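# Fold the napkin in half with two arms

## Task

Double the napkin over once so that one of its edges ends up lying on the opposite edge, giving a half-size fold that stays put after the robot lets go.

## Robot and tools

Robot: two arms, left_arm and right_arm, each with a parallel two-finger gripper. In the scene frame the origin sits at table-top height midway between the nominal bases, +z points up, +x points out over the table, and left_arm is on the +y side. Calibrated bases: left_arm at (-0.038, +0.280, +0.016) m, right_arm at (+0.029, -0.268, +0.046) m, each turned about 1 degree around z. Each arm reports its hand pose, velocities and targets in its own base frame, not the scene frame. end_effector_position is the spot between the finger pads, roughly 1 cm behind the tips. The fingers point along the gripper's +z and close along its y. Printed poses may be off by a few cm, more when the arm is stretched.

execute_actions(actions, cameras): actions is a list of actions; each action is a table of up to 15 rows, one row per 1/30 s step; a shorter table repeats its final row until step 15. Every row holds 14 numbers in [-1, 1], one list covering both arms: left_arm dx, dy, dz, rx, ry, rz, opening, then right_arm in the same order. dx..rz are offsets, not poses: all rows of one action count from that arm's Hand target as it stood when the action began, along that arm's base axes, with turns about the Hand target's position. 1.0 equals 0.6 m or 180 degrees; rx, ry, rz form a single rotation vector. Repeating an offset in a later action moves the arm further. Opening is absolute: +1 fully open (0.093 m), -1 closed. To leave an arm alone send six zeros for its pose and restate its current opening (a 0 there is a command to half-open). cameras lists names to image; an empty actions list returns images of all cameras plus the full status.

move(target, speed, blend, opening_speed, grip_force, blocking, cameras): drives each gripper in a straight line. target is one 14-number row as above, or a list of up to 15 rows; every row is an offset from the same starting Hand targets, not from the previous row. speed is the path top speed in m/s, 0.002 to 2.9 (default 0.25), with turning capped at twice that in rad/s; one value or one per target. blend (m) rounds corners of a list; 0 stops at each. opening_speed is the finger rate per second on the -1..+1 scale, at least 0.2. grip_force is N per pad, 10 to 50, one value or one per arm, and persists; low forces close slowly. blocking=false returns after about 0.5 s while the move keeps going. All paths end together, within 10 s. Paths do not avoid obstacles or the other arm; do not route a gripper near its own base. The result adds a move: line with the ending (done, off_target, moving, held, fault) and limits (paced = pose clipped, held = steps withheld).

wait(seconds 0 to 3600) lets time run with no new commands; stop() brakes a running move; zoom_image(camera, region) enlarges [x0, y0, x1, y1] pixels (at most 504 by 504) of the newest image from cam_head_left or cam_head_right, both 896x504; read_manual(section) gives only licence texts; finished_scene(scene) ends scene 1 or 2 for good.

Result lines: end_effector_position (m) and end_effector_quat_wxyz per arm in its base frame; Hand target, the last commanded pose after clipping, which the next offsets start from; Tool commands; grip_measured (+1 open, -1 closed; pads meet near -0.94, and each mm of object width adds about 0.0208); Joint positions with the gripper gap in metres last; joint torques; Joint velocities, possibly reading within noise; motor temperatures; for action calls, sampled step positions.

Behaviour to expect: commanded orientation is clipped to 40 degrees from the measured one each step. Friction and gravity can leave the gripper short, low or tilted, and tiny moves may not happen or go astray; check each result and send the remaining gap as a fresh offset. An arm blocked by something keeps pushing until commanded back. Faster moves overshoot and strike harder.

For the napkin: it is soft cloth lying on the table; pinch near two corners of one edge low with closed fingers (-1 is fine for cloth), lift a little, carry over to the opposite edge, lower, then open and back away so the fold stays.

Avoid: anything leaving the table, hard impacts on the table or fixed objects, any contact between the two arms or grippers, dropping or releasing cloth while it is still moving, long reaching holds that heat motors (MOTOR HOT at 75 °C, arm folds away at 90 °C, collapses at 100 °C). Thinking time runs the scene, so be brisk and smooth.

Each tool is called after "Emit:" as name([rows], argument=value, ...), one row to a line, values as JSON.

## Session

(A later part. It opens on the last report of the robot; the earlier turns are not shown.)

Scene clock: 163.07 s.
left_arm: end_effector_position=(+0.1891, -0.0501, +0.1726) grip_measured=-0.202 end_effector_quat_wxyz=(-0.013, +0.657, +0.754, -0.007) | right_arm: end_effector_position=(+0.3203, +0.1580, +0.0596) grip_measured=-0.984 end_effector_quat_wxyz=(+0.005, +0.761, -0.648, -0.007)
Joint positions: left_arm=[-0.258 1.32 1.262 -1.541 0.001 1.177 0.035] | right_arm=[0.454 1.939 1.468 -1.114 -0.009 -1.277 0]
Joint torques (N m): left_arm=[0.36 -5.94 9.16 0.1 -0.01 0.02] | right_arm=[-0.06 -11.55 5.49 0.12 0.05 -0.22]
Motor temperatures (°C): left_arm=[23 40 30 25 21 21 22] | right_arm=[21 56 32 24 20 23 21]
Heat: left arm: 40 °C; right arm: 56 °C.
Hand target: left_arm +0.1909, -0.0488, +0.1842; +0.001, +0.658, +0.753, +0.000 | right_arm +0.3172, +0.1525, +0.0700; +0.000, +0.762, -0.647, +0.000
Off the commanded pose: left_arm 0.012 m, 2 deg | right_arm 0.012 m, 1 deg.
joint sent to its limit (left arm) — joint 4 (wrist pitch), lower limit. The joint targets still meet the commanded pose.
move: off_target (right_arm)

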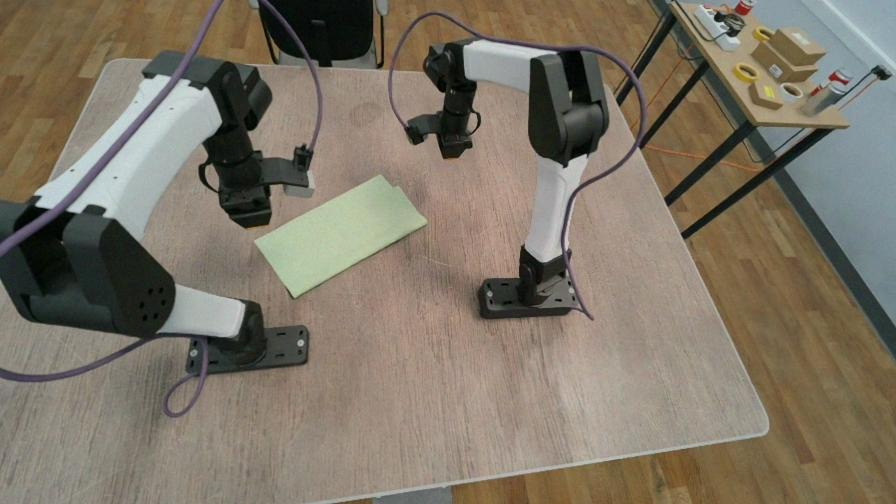

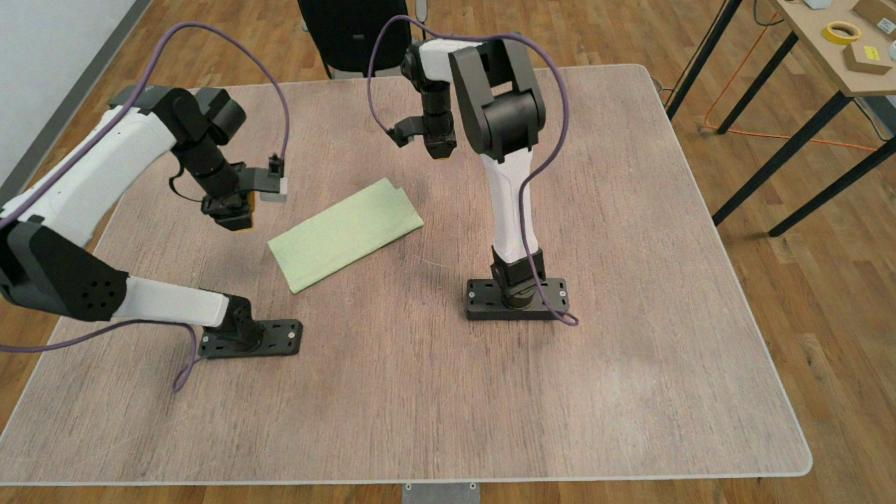

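Emit:
move([
  [0.0168, -0.1787, -0.2403, 0, 0, 0, -1, 0.0215, 0.2815, -0.1167, 0, 0, 0.144, -1],
  [0.0168, -0.1787, -0.3437, 0, 0, 0, -1, 0.0215, 0.2815, -0.2033, 0, 0, 0.144, -1],
], speed=[0.25, 0.1], cameras=["all"])

Emit:
zoom_image(camera="cam_head_left", region=[240, 130, 440, 310])

Emit:
zoom_image(camera="cam_head_right", region=[250, 130, 450, 310])

Scene clock: 170.17 s.
left_arm: end_effector_position=(+0.1961, -0.1508, -0.0055) grip_measured=-0.985 end_effector_quat_wxyz=(-0.010, +0.658, +0.753, -0.003) | right_arm: end_effector_position=(+0.3314, +0.3258, -0.0350) grip_measured=-0.984 end_effector_quat_wxyz=(-0.015, +0.886, -0.463, +0.000)
Joint positions: left_arm=[-0.653 1.655 0.828 -0.764 0.004 0.784 0] | right_arm=[0.773 2.424 1.861 -0.981 -0.009 -1.406 0]
Joint torques (N m): left_arm=[-1.03 -2.58 3.14 1.37 0 -0.15] | right_arm=[0.03 -9.09 5.85 0.47 0.05 -0.19]
Motor temperatures (°C): left_arm=[23 39 30 25 21 21 22] | right_arm=[21 55 32 24 20 23 21]
Heat: left arm: 39 °C; right arm: 55 °C.
Hand target: left_arm +0.2008, -0.1561, -0.0221; +0.001, +0.658, +0.753, -0.001 | right_arm +0.3301, +0.3214, -0.0520; +0.000, +0.888, -0.459, +0.000
Off the commanded pose: left_arm 0.018 m, 1 deg | right_arm 0.018 m, 2 deg.
move: off_target (left_arm, right_arm)

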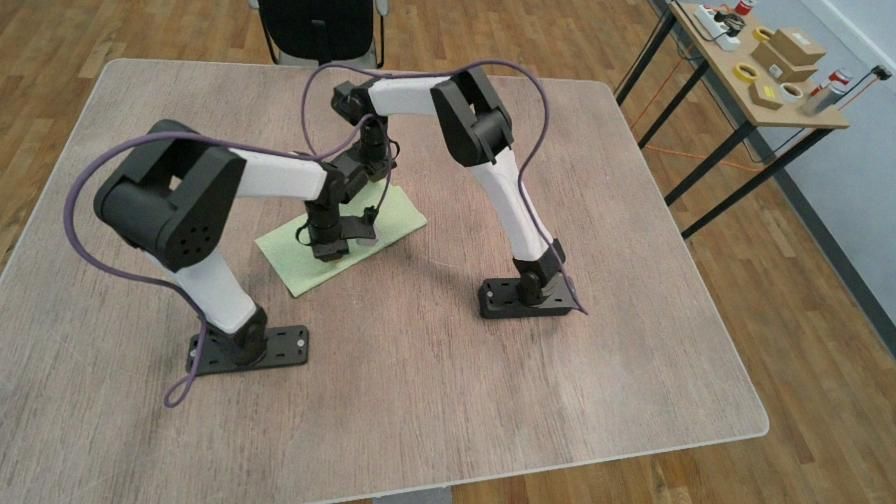

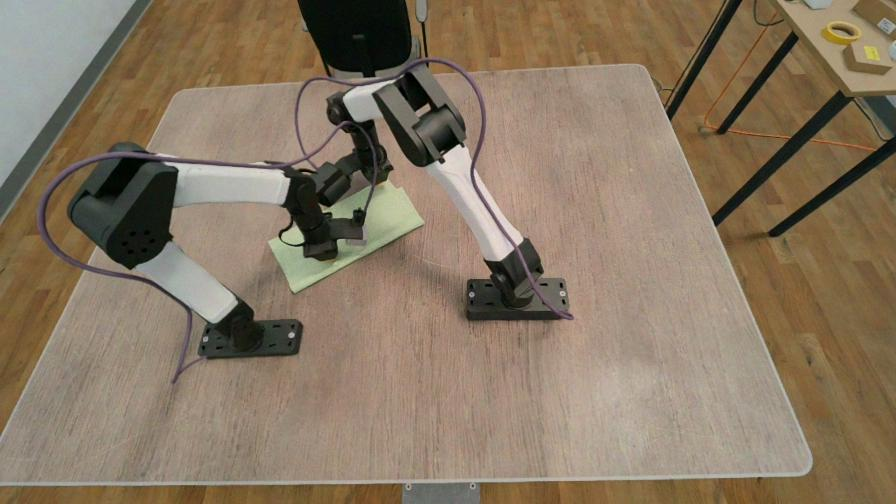

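Scaled by 2.520 from the camera's image (finer frame: 1280x720).

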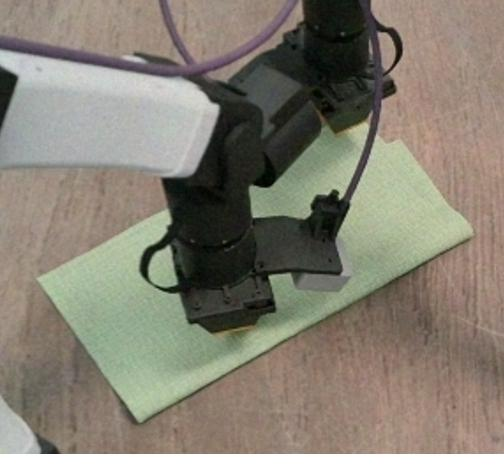

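Scaled by 2.520 from the camera's image (finer frame: 1280x720).

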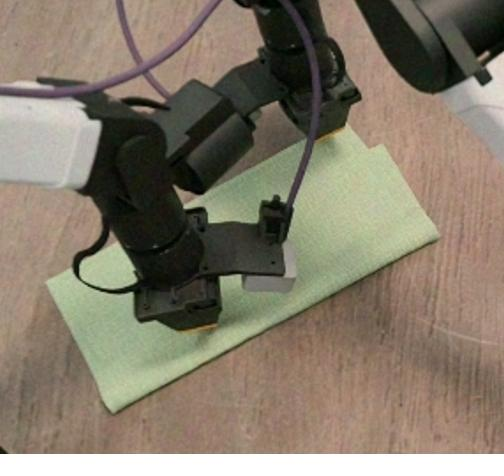

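Emit:
move([
  [0, 0, 0.08, 0, 0, 0, -1, 0, 0, 0, 0, 0, 0, -1],
  [-0.02, 0.067, 0.08, 0, 0, 0, -1, 0, 0, 0, 0, 0, 0, -1],
  [-0.02, 0.067, -0.005, 0, 0, 0, -1, 0, 0, 0, 0, 0, 0, -1],
  [-0.02, 0.067, -0.005, 0, 0, 0, -1, -0.0948, -0.0682, 0, 0, 0, 0, -1],
], speed=[0.12, 0.12, 0.1, 0.07], blend=[0.01, 0.01, 0, 0], cameras=["all"])

Emit:
zoom_image(camera="cam_head_left", region=[240, 130, 440, 310])

Emit:
zoom_image(camera="cam_head_right", region=[250, 130, 450, 310])

Scene clock: 173.97 s.
left_arm: end_effector_position=(+0.1835, -0.1151, -0.0060) grip_measured=-0.985 end_effector_quat_wxyz=(-0.008, +0.657, +0.754, -0.003) | right_arm: end_effector_position=(+0.2911, +0.2955, -0.0409) grip_measured=-0.984 end_effector_quat_wxyz=(-0.037, +0.888, -0.459, +0.007)
Joint positions: left_arm=[-0.557 1.538 0.705 -0.754 0.004 0.877 0] | right_arm=[0.789 2.209 1.452 -0.739 -0.009 -1.398 0]
Joint torques (N m): left_arm=[0.25 -0.95 2.09 1.51 -0.06 0.03] | right_arm=[0.84 -9.65 3.02 0.13 0.02 0.01]
Motor temperatures (°C): left_arm=[23 38 30 25 21 21 22] | right_arm=[21 55 32 24 20 23 21]
Heat: left arm: 38 °C; right arm: 55 °C.
Hand target: left_arm +0.1888, -0.1158, -0.0251; +0.001, +0.658, +0.753, -0.001 | right_arm +0.2733, +0.2805, -0.0520; +0.000, +0.888, -0.460, +0.000
Off the commanded pose: left_arm 0.020 m, 1 deg | right_arm 0.026 m, 4 deg.
move: off_target (left_arm, right_arm)

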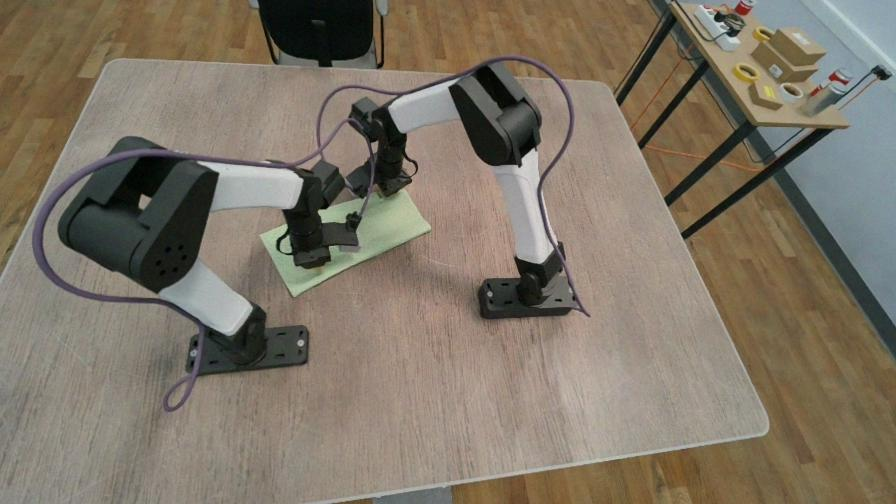

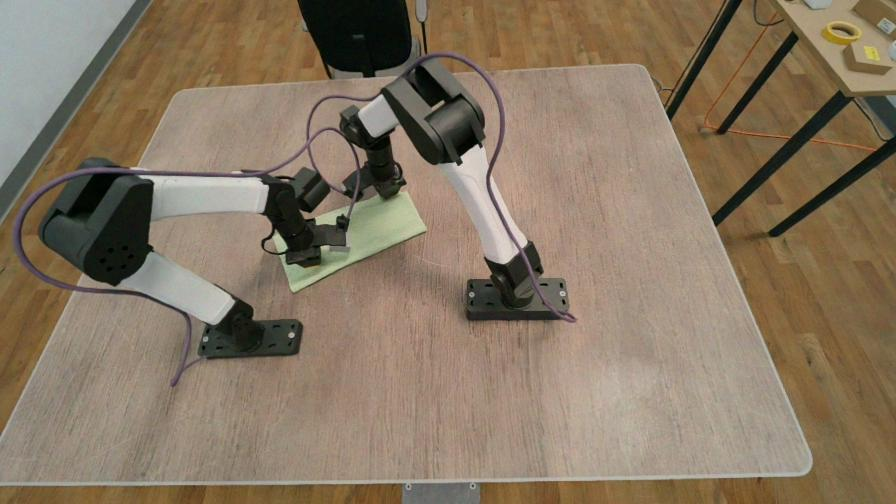

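Scaled by 2.520 from the camera's image (finer frame: 1280x720).

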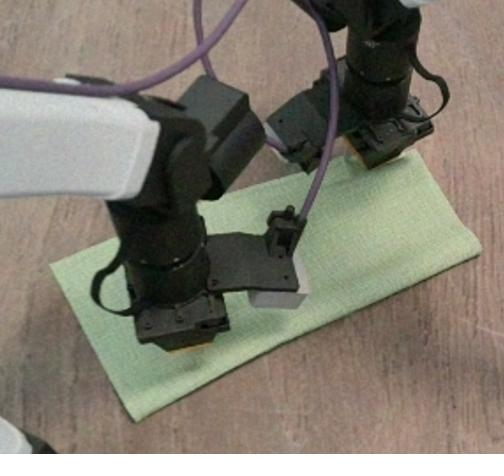

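Scaled by 2.520 from the camera's image (finer frame: 1280x720).

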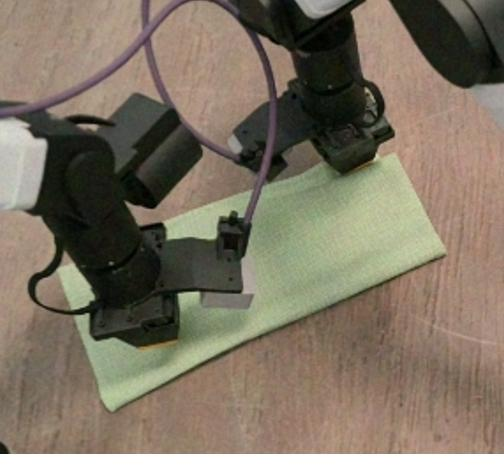

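Emit:
move([
  [0, 0, 0, 0, 0, 0, -1, 0.02, 0.015, 0.1, 0, 0, 0, -1],
  [0.0, 0, 0.1, 0, 0, 0, -1, 0.05, -0.25, 0.2, 0, 0, 0, -1],
  [-0.0, 0.12, 0.2, 0, 0, 0, -1, 0.05, -0.35, 0.2, 0, 0, 0, -1],
], speed=0.2, blend=[0.01, 0.02, 0], cameras=["all"])

Emit:
zoom_image(camera="cam_head_left", region=[340, 170, 450, 260])

Emit:
zoom_image(camera="cam_head_left", region=[240, 210, 360, 300])

Emit:
zoom_image(camera="cam_head_right", region=[330, 170, 440, 260])

Emit:
zoom_image(camera="cam_head_right", region=[250, 210, 370, 300])

Scene clock: 176.97 s.
left_arm: end_effector_position=(+0.1828, -0.0441, +0.0842) grip_measured=-0.985 end_effector_quat_wxyz=(-0.014, +0.657, +0.754, -0.008) | right_arm: end_effector_position=(+0.3068, +0.0745, +0.0605) grip_measured=-0.984 end_effector_quat_wxyz=(+0.002, +0.887, -0.461, -0.009)
Joint positions: left_arm=[-0.236 1.289 0.887 -1.2 0.001 1.198 0] | right_arm=[0.233 1.787 1.272 -1.071 -0.009 -1.949 0]
Joint torques (N m): left_arm=[0.24 -5.3 9.29 0.04 0.02 0.04] | right_arm=[-0.24 -10.07 5.52 0.16 0.01 -0.17]
Motor temperatures (°C): left_arm=[23 38 30 25 21 21 22] | right_arm=[21 55 32 24 20 23 21]
Heat: left arm: 38 °C; right arm: 55 °C.
Hand target: left_arm +0.1887, -0.0439, +0.0949; +0.001, +0.658, +0.753, -0.001 | right_arm +0.3033, +0.0704, +0.0681; +0.000, +0.888, -0.460, +0.000
Off the commanded pose: left_arm 0.012 m, 2 deg | right_arm 0.009 m, 1 deg.
move: off_target (left_arm)

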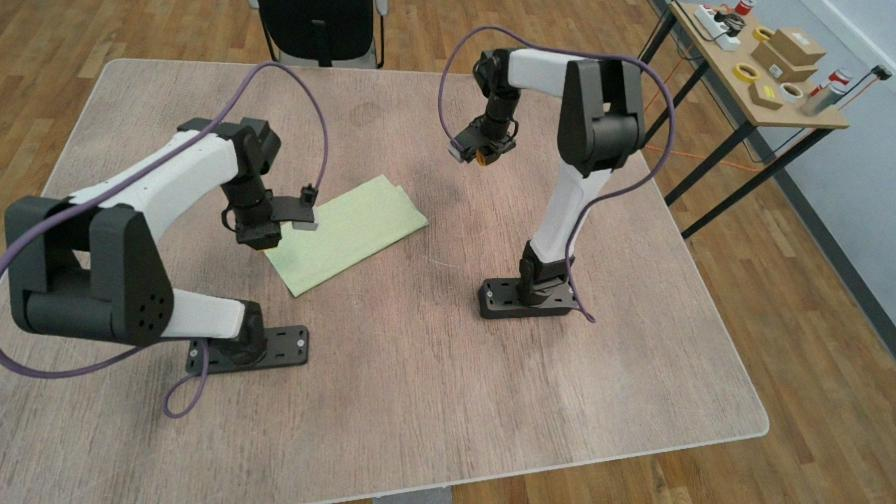

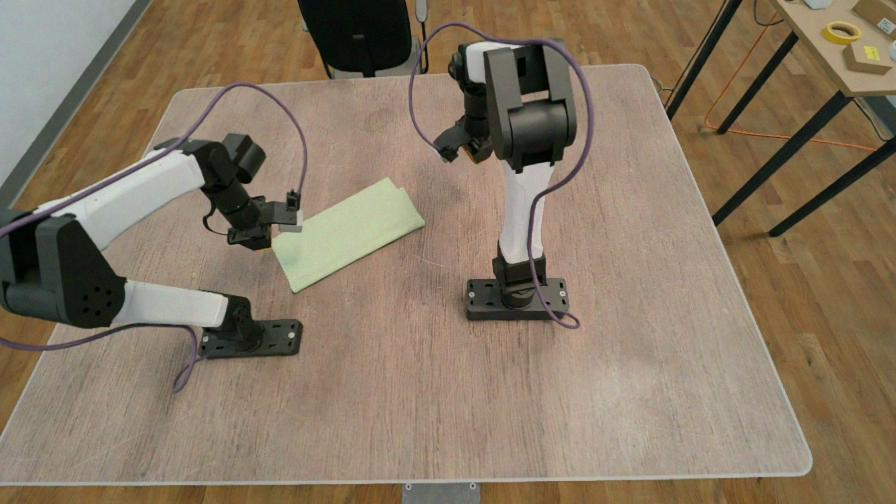

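Scaled by 4.582 from the camera's image (finer frame: 1280x720).

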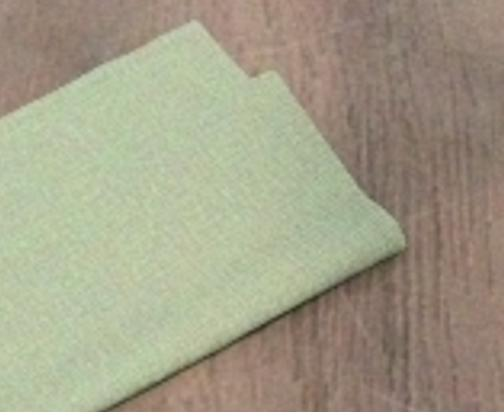

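Scaled by 4.200 from the camera's image (finer frame: 1280x720).

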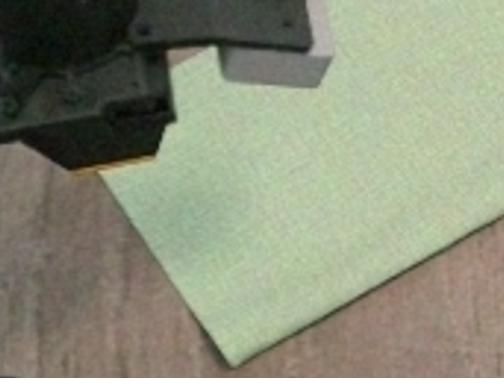

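Scaled by 4.582 from the camera's image (finer frame: 1280x720).

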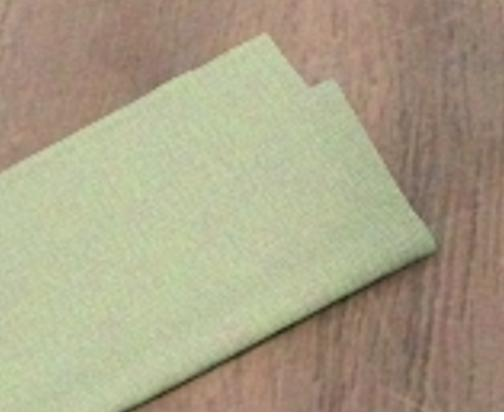

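Scaled by 4.200 from the camera's image (finer frame: 1280x720).

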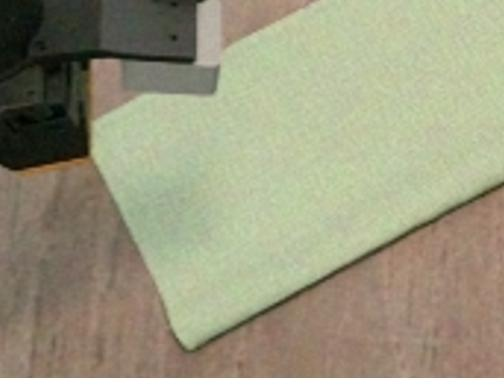

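Emit:
move([
  [0.0, -0.1198, -0.1082, 0, 0, 0, -1, 0.044, 0.4097, -0.1135, 0, 0, -0.5, -1],
  [0.0, -0.1198, -0.2, 0, 0, 0, -1, 0.044, 0.4097, -0.2035, 0, 0, -0.5, -1],
  [0.0, -0.1198, -0.2, 0, 0, 0, -1, -0.0423, 0.3194, -0.2035, 0, 0, -0.5, -1],
], speed=[0.2, 0.1, 0.07], cameras=["all"])

Emit:
zoom_image(camera="cam_head_left", region=[240, 150, 440, 310])

Emit:
move([
  [0.0, 0.0, 0.12, 0, 0, 0, -1, 0, 0, 0, 0, 0, 0, -1],
], speed=0.15, cameras=["all"])

Emit:
zoom_image(camera="cam_head_left", region=[240, 150, 440, 310])

Emit:
zoom_image(camera="cam_head_right", region=[250, 150, 450, 310])

Scene clock: 186.40 s.
left_arm: end_effector_position=(+0.1833, -0.1101, -0.0061) grip_measured=-0.985 end_effector_quat_wxyz=(-0.011, +0.658, +0.753, -0.003) | right_arm: end_effector_position=(+0.2948, +0.2832, -0.0409) grip_measured=-0.984 end_effector_quat_wxyz=(+0.038, -0.306, +0.951, +0.023)
Joint positions: left_arm=[-0.54 1.534 0.7 -0.76 0.001 0.895 0] | right_arm=[0.762 2.179 1.4 -0.703 -0.009 0.14 0]
Joint torques (N m): left_arm=[-1.06 -0.72 2.43 1.56 0 -0.16] | right_arm=[-0.06 -9.24 2.56 0.15 0.11 -0.11]
Heat: left arm: 37 °C; right arm: 54 °C.
Hand target: left_arm +0.1888, -0.1157, -0.0251; +0.001, +0.658, +0.753, -0.001 | right_arm +0.2777, +0.2621, -0.0541; +0.000, -0.303, +0.953, +0.000
Off the commanded pose: left_arm 0.020 m, 1 deg | right_arm 0.030 m, 5 deg.
move: off_target (left_arm, right_arm)

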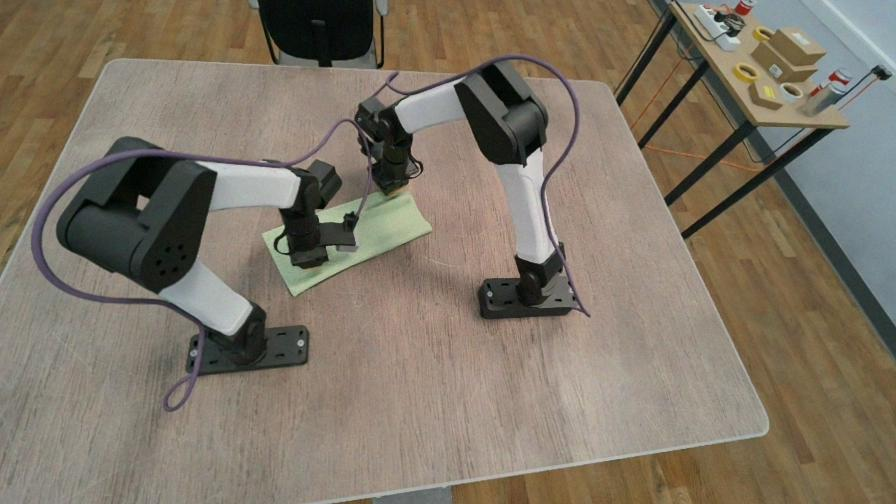

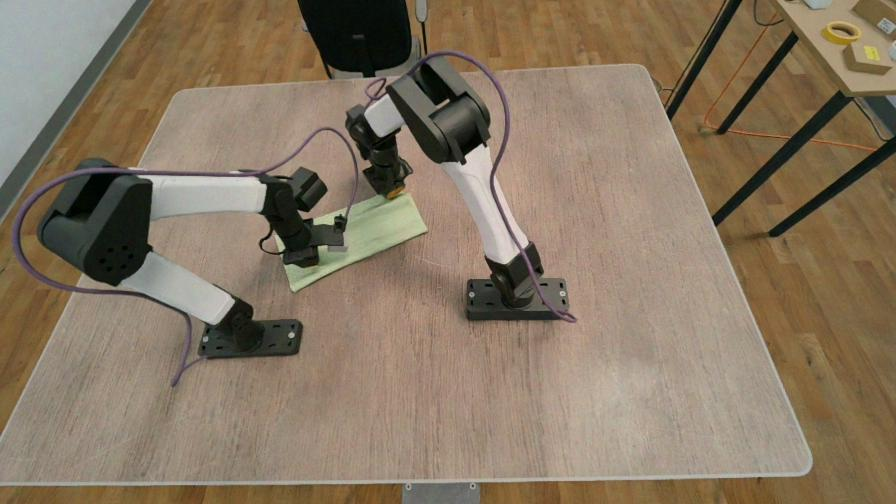

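Scaled by 2.520 from the camera's image (finer frame: 1280x720).

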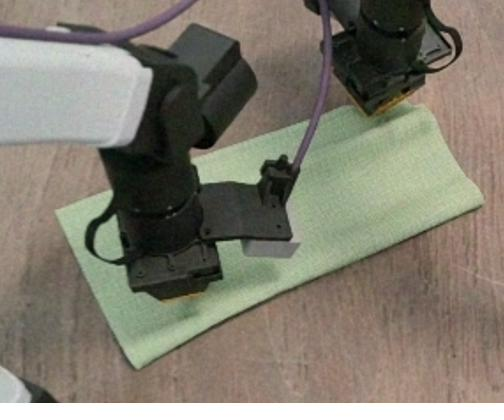

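Scene clock: 187.87 s.
left_arm: end_effector_position=(+0.1827, -0.1098, +0.0354) grip_measured=-0.985 end_effector_quat_wxyz=(-0.017, +0.658, +0.753, -0.004) | right_arm: end_effector_position=(+0.2947, +0.2831, -0.0409) grip_measured=-0.984 end_effector_quat_wxyz=(+0.038, -0.306, +0.951, +0.023)
Joint positions: left_arm=[-0.54 1.454 0.815 -0.966 0.001 0.895 0] | right_arm=[0.762 2.179 1.399 -0.703 -0.009 0.14 0]
Joint torques (N m): left_arm=[-1.02 -7.17 8.87 0.07 0.02 -0.11] | right_arm=[-0.28 -9.35 2.73 0.1 0.13 -0.1]
Heat: left arm: 37 °C; right arm: 54 °C.
Hand target: left_arm +0.1888, -0.1157, +0.0469; +0.001, +0.658, +0.753, -0.001 | right_arm +0.2777, +0.2621, -0.0541; +0.000, -0.303, +0.953, +0.000
Off the commanded pose: left_arm 0.014 m, 2 deg | right_arm 0.030 m, 5 deg.
move: off_target (left_arm)

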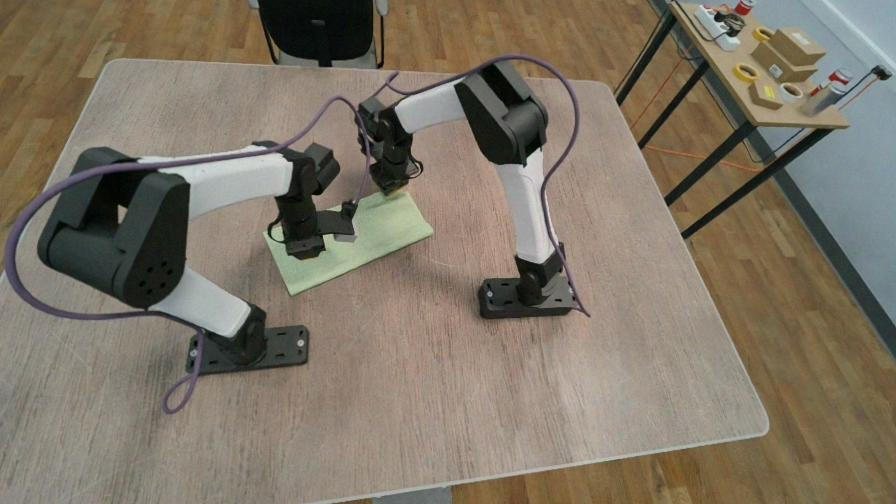

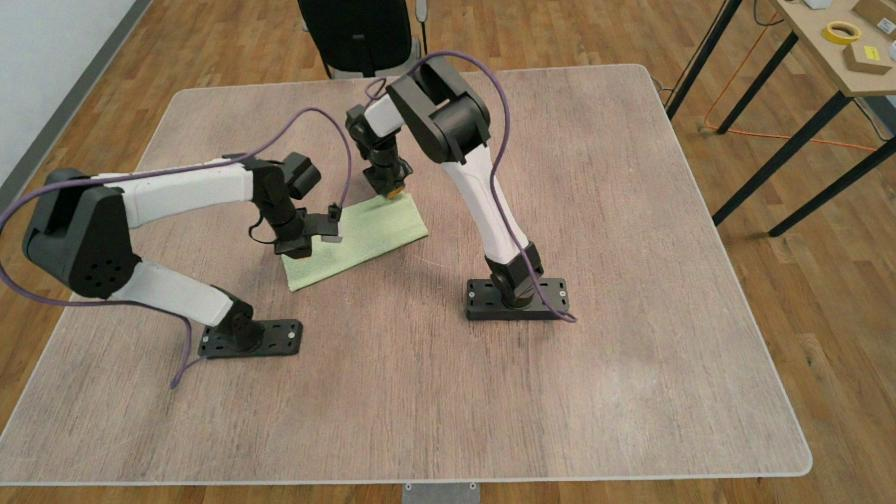

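Scaled by 2.520 from the camera's image (finer frame: 1280x720).

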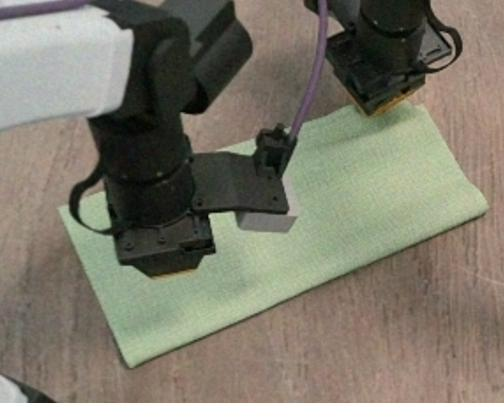

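Scaled by 2.520 from the camera's image (finer frame: 1280x720).

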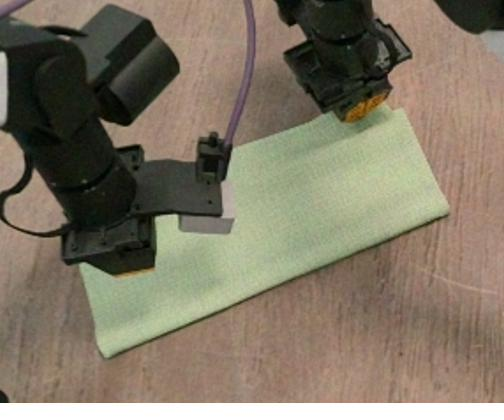

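Emit:
zoom_image(camera="cam_head_left", region=[370, 175, 450, 250])

Emit:
zoom_image(camera="cam_head_right", region=[365, 180, 445, 255])

Scaled by 6.300 from the camera's image (finer frame: 1280x720).

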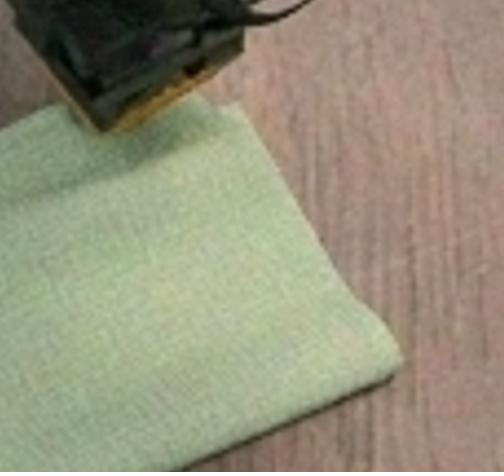

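Scaled by 6.300 from the camera's image (finer frame: 1280x720).

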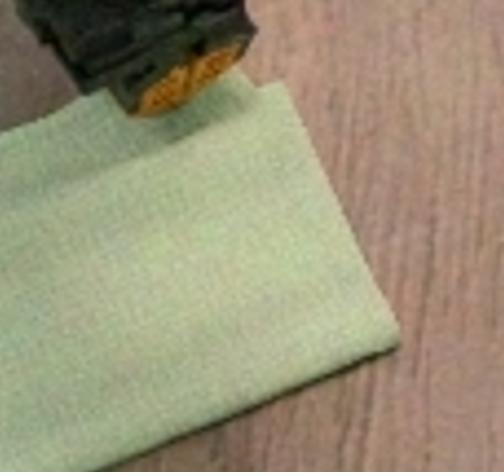

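Emit:
move([
  [0.0695, -0.1867, -0.028, 0, 0, 0, -1, 0, 0, 0, 0, 0, 0, -1],
  [0.0695, -0.1867, -0.1015, 0, 0, 0, -1, 0, 0, 0, 0, 0, 0, -1],
  [-0.0567, -0.24, -0.1015, 0, 0, 0, -1, 0, 0, 0, 0, 0, 0, -1],
  [-0.0567, -0.24, 0.0, 0, 0, 0, -1, 0, 0, 0, 0, 0, 0, -1],
], speed=0.1, blend=[0.01, 0, 0, 0], cameras=["all"])

Emit:
zoom_image(camera="cam_head_left", region=[240, 150, 440, 310])

Emit:
zoom_image(camera="cam_head_right", region=[250, 150, 450, 310])

Scene clock: 190.40 s.
left_arm: end_effector_position=(+0.2121, -0.1914, +0.0318) grip_measured=-0.985 end_effector_quat_wxyz=(-0.012, +0.664, +0.748, -0.001) | right_arm: end_effector_position=(+0.2947, +0.2831, -0.0409) grip_measured=-0.984 end_effector_quat_wxyz=(+0.038, -0.306, +0.951, +0.023)
Joint positions: left_arm=[-0.733 1.723 1.074 -0.945 0.001 0.718 0] | right_arm=[0.762 2.179 1.399 -0.703 -0.009 0.14 0]
Joint torques (N m): left_arm=[0.17 -9.22 5.07 0.3 -0.03 0.02] | right_arm=[-0.14 -9.37 2.65 0.14 0.09 -0.11]
Heat: left arm: 36 °C; right arm: 54 °C.
Hand target: left_arm +0.2104, -0.1873, +0.0327; -0.013, +0.664, +0.748, +0.000 (not the last commanded pose) | right_arm +0.2777, +0.2621, -0.0541; +0.000, -0.303, +0.953, +0.000
Off the commanded pose: left_arm 0.090 m, 2 deg | right_arm 0.030 m, 5 deg.
move: held (left_arm; a check stopped the path); path passed 0 of 4 targets; limits=held
pose unreachable (left arm): on one or more control steps of this call, first in action 0 (counted from 0), this arm could not follow its commanded pose, so it was not sent that pose on those steps. It may still have moved: this result reports where it is.
cause: moving toward the commanded pose would bring a part of the arm too close to another arm (this arm's wrist (the part past joint 4) and the right arm's wrist (the part past joint 4), 19 mm apart when this arm was first held).

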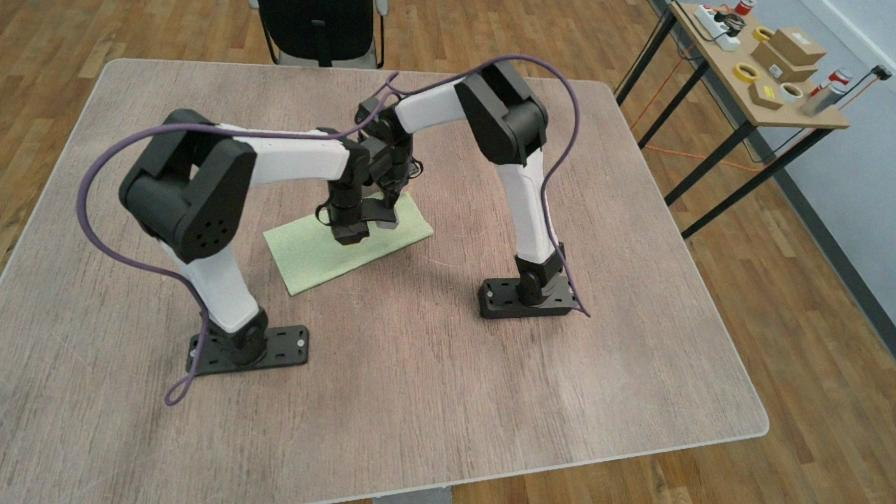

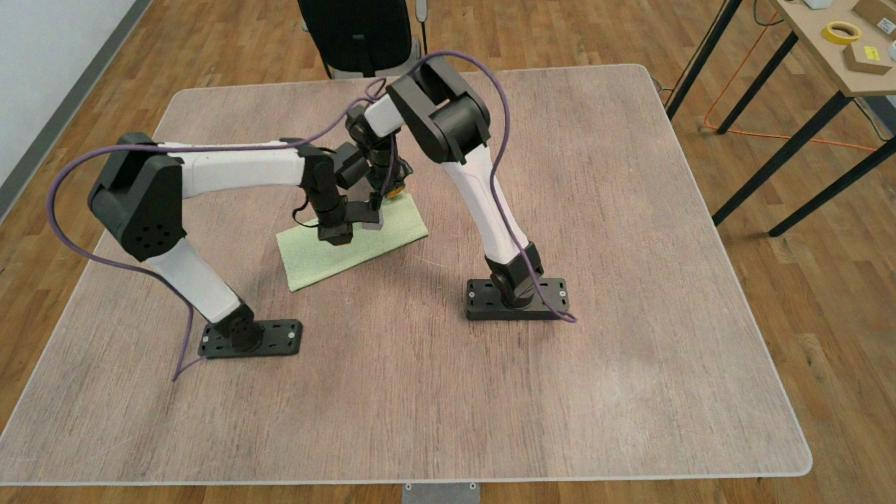

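Scaled by 2.520 from the camera's image (finer frame: 1280x720).

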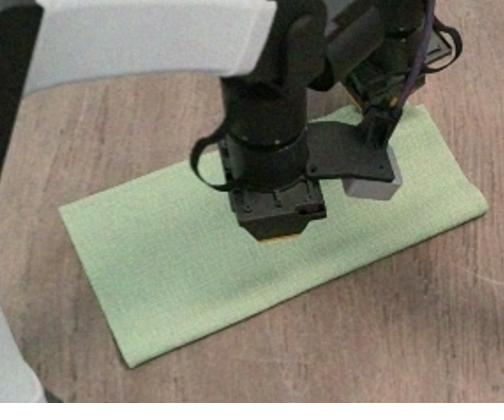

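Scaled by 2.520 from the camera's image (finer frame: 1280x720).

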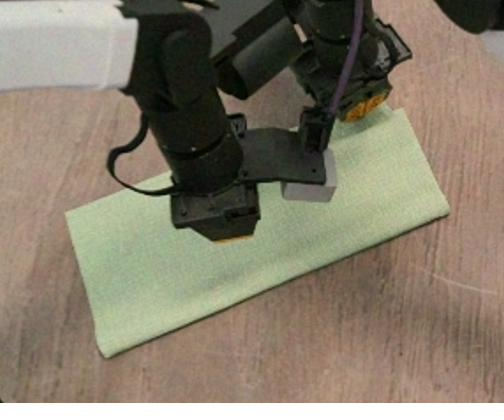

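Emit:
move([
  [0.0, 0.0, -0.08, 0, 0, 0, -1, 0, 0, 0, 0, 0, 0, -1],
  [-0.126, -0.0525, -0.08, 0, 0, 0, -1, 0, 0, 0, 0, 0, 0, -1],
  [-0.126, -0.0525, 0.03, 0, 0, 0, -1, 0, 0, 0, 0, 0, 0, -1],
], speed=0.1, cameras=["all"])

Emit:
zoom_image(camera="cam_head_left", region=[240, 150, 440, 310])

Emit:
zoom_image(camera="cam_head_right", region=[250, 150, 450, 310])

Scene clock: 194.60 s.
left_arm: end_effector_position=(+0.1337, -0.2096, +0.0377) grip_measured=-0.985 end_effector_quat_wxyz=(-0.031, +0.663, +0.748, +0.009) | right_arm: end_effector_position=(+0.2947, +0.2831, -0.0409) grip_measured=-0.984 end_effector_quat_wxyz=(+0.038, -0.306, +0.951, +0.023)
Joint positions: left_arm=[-1.003 1.615 0.977 -0.997 -0.001 0.448 0] | right_arm=[0.762 2.179 1.399 -0.703 -0.009 0.14 0]
Joint torques (N m): left_arm=[-1.21 -9.11 8.81 0.05 0.09 -0.13] | right_arm=[-0.24 -9.44 2.65 0.07 0.1 -0.09]
Heat: left arm: 36 °C; right arm: 54 °C.
Hand target: left_arm +0.1346, -0.2188, +0.0507; -0.013, +0.664, +0.748, -0.001 | right_arm +0.2777, +0.2621, -0.0541; +0.000, -0.303, +0.953, +0.000
Off the commanded pose: left_arm 0.016 m, 2 deg | right_arm 0.030 m, 5 deg.
move: off_target (left_arm)

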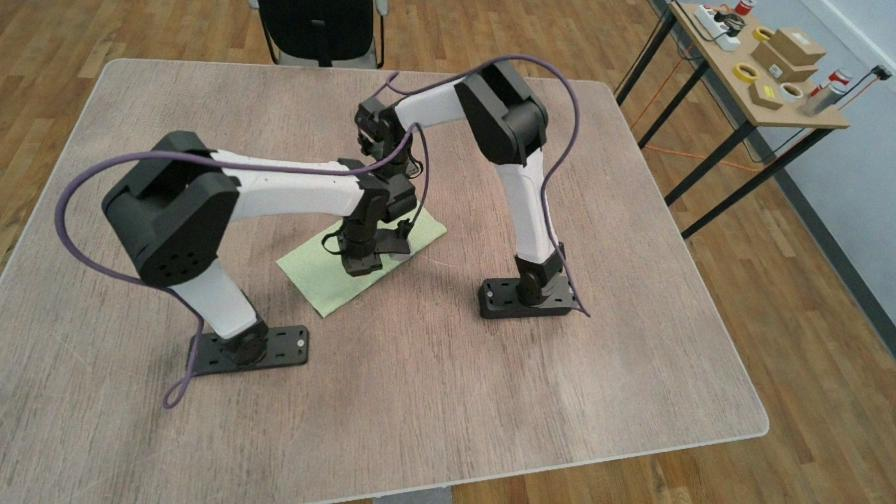

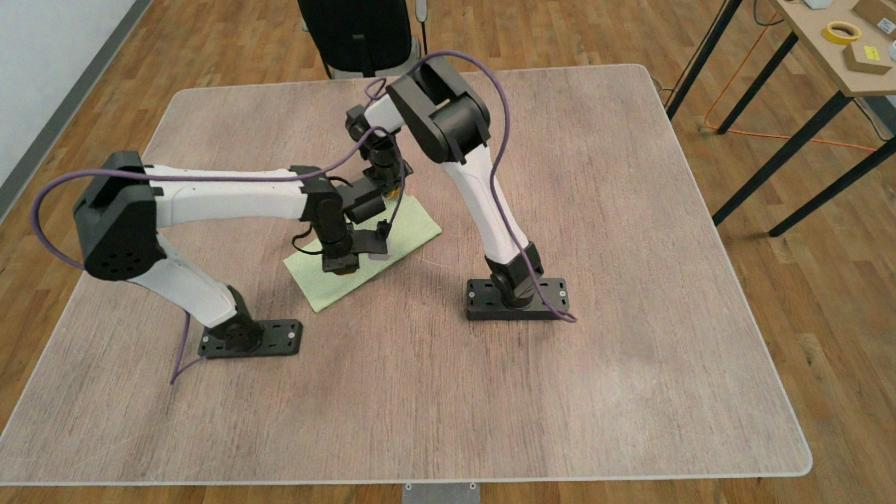

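Scaled by 2.520 from the camera's image (finer frame: 1280x720).

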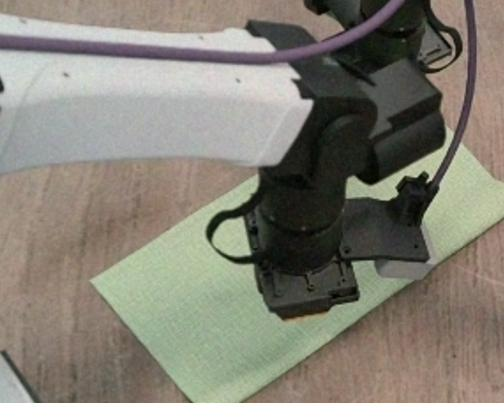

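Scaled by 2.520 from the camera's image (finer frame: 1280x720).

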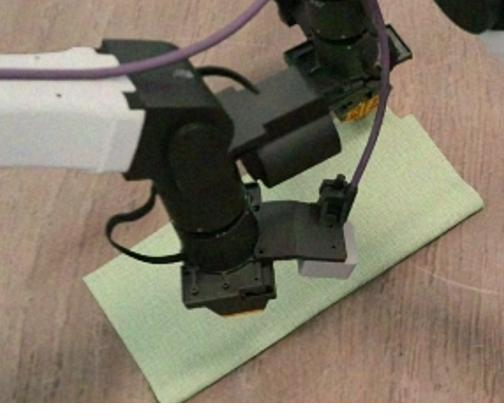

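Emit:
move([
  [0.0, 0.2, 0.05, 0, 0, 0, -1, 0, 0, 0, 0, 0, 0, -1],
  [0.0, 0.25, 0.1, 0, 0, 0, -1, 0.0, 0.0, 0.12, 0, 0, 0, -1],
  [0.0, 0.25, 0.15, 0, 0, 0, -1, 0.05, -0.25, 0.2, 0, 0, 0, -1],
], speed=0.2, blend=[0.02, 0.02, 0], cameras=["all"])

Emit:
zoom_image(camera="cam_head_left", region=[260, 180, 460, 330])

Emit:
zoom_image(camera="cam_head_right", region=[260, 180, 460, 330])

Scene clock: 197.63 s.
left_arm: end_effector_position=(+0.1309, -0.0689, +0.1320) grip_measured=-0.985 end_effector_quat_wxyz=(-0.023, +0.663, +0.748, -0.004) | right_arm: end_effector_position=(+0.3102, +0.1165, +0.0563) grip_measured=-0.984 end_effector_quat_wxyz=(-0.008, -0.302, +0.953, +0.003)
Joint positions: left_arm=[-0.487 1.133 0.978 -1.463 -0.002 0.964 0] | right_arm=[0.356 1.848 1.332 -1.069 -0.006 -0.257 0]
Joint torques (N m): left_arm=[0.28 -2.86 9.29 0.05 -0.02 0.04] | right_arm=[-0.21 -10.59 6.17 0.08 0.05 -0.23]
Heat: left arm: 36 °C; right arm: 54 °C.
Hand target: left_arm +0.1347, -0.0688, +0.1407; -0.013, +0.664, +0.748, +0.000 | right_arm +0.3077, +0.1122, +0.0659; +0.000, -0.303, +0.953, +0.000
Off the commanded pose: left_arm 0.009 m, 1 deg | right_arm 0.011 m, 1 deg.
move: off_target (right_arm)

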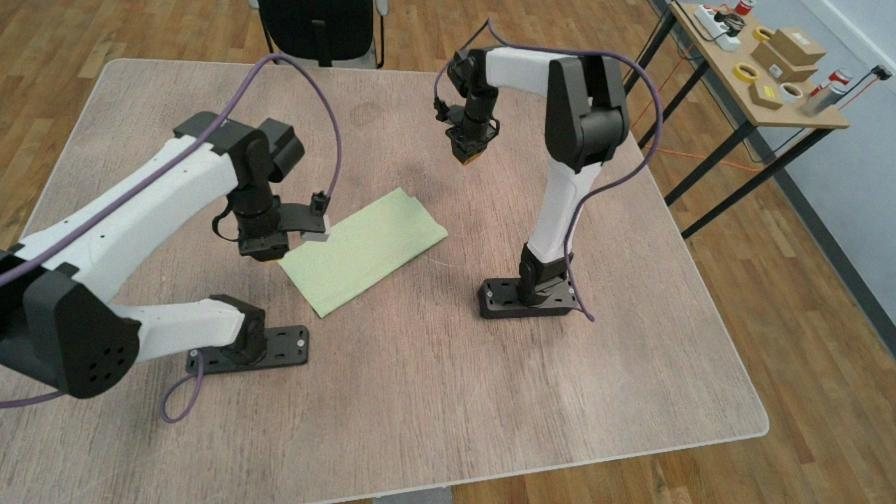

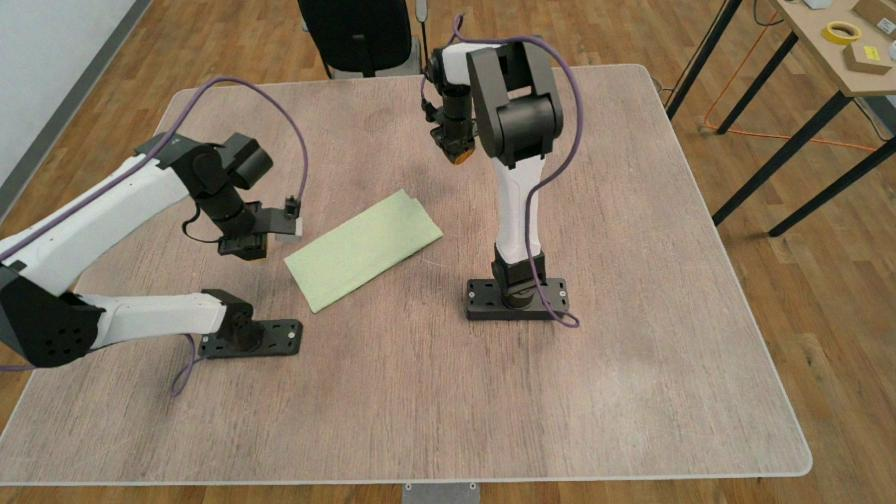

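Scaled by 2.520 from the camera's image (finer frame: 1280x720).

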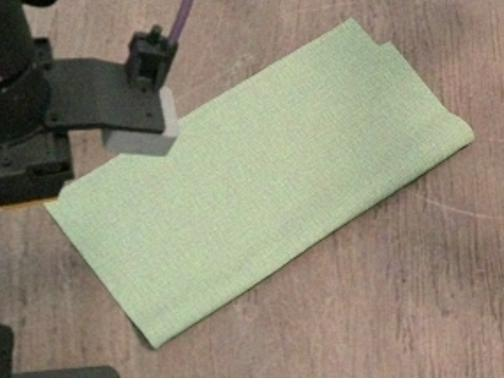

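Scaled by 2.520 from the camera's image (finer frame: 1280x720).

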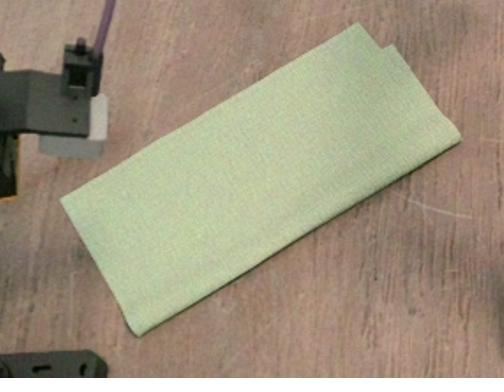

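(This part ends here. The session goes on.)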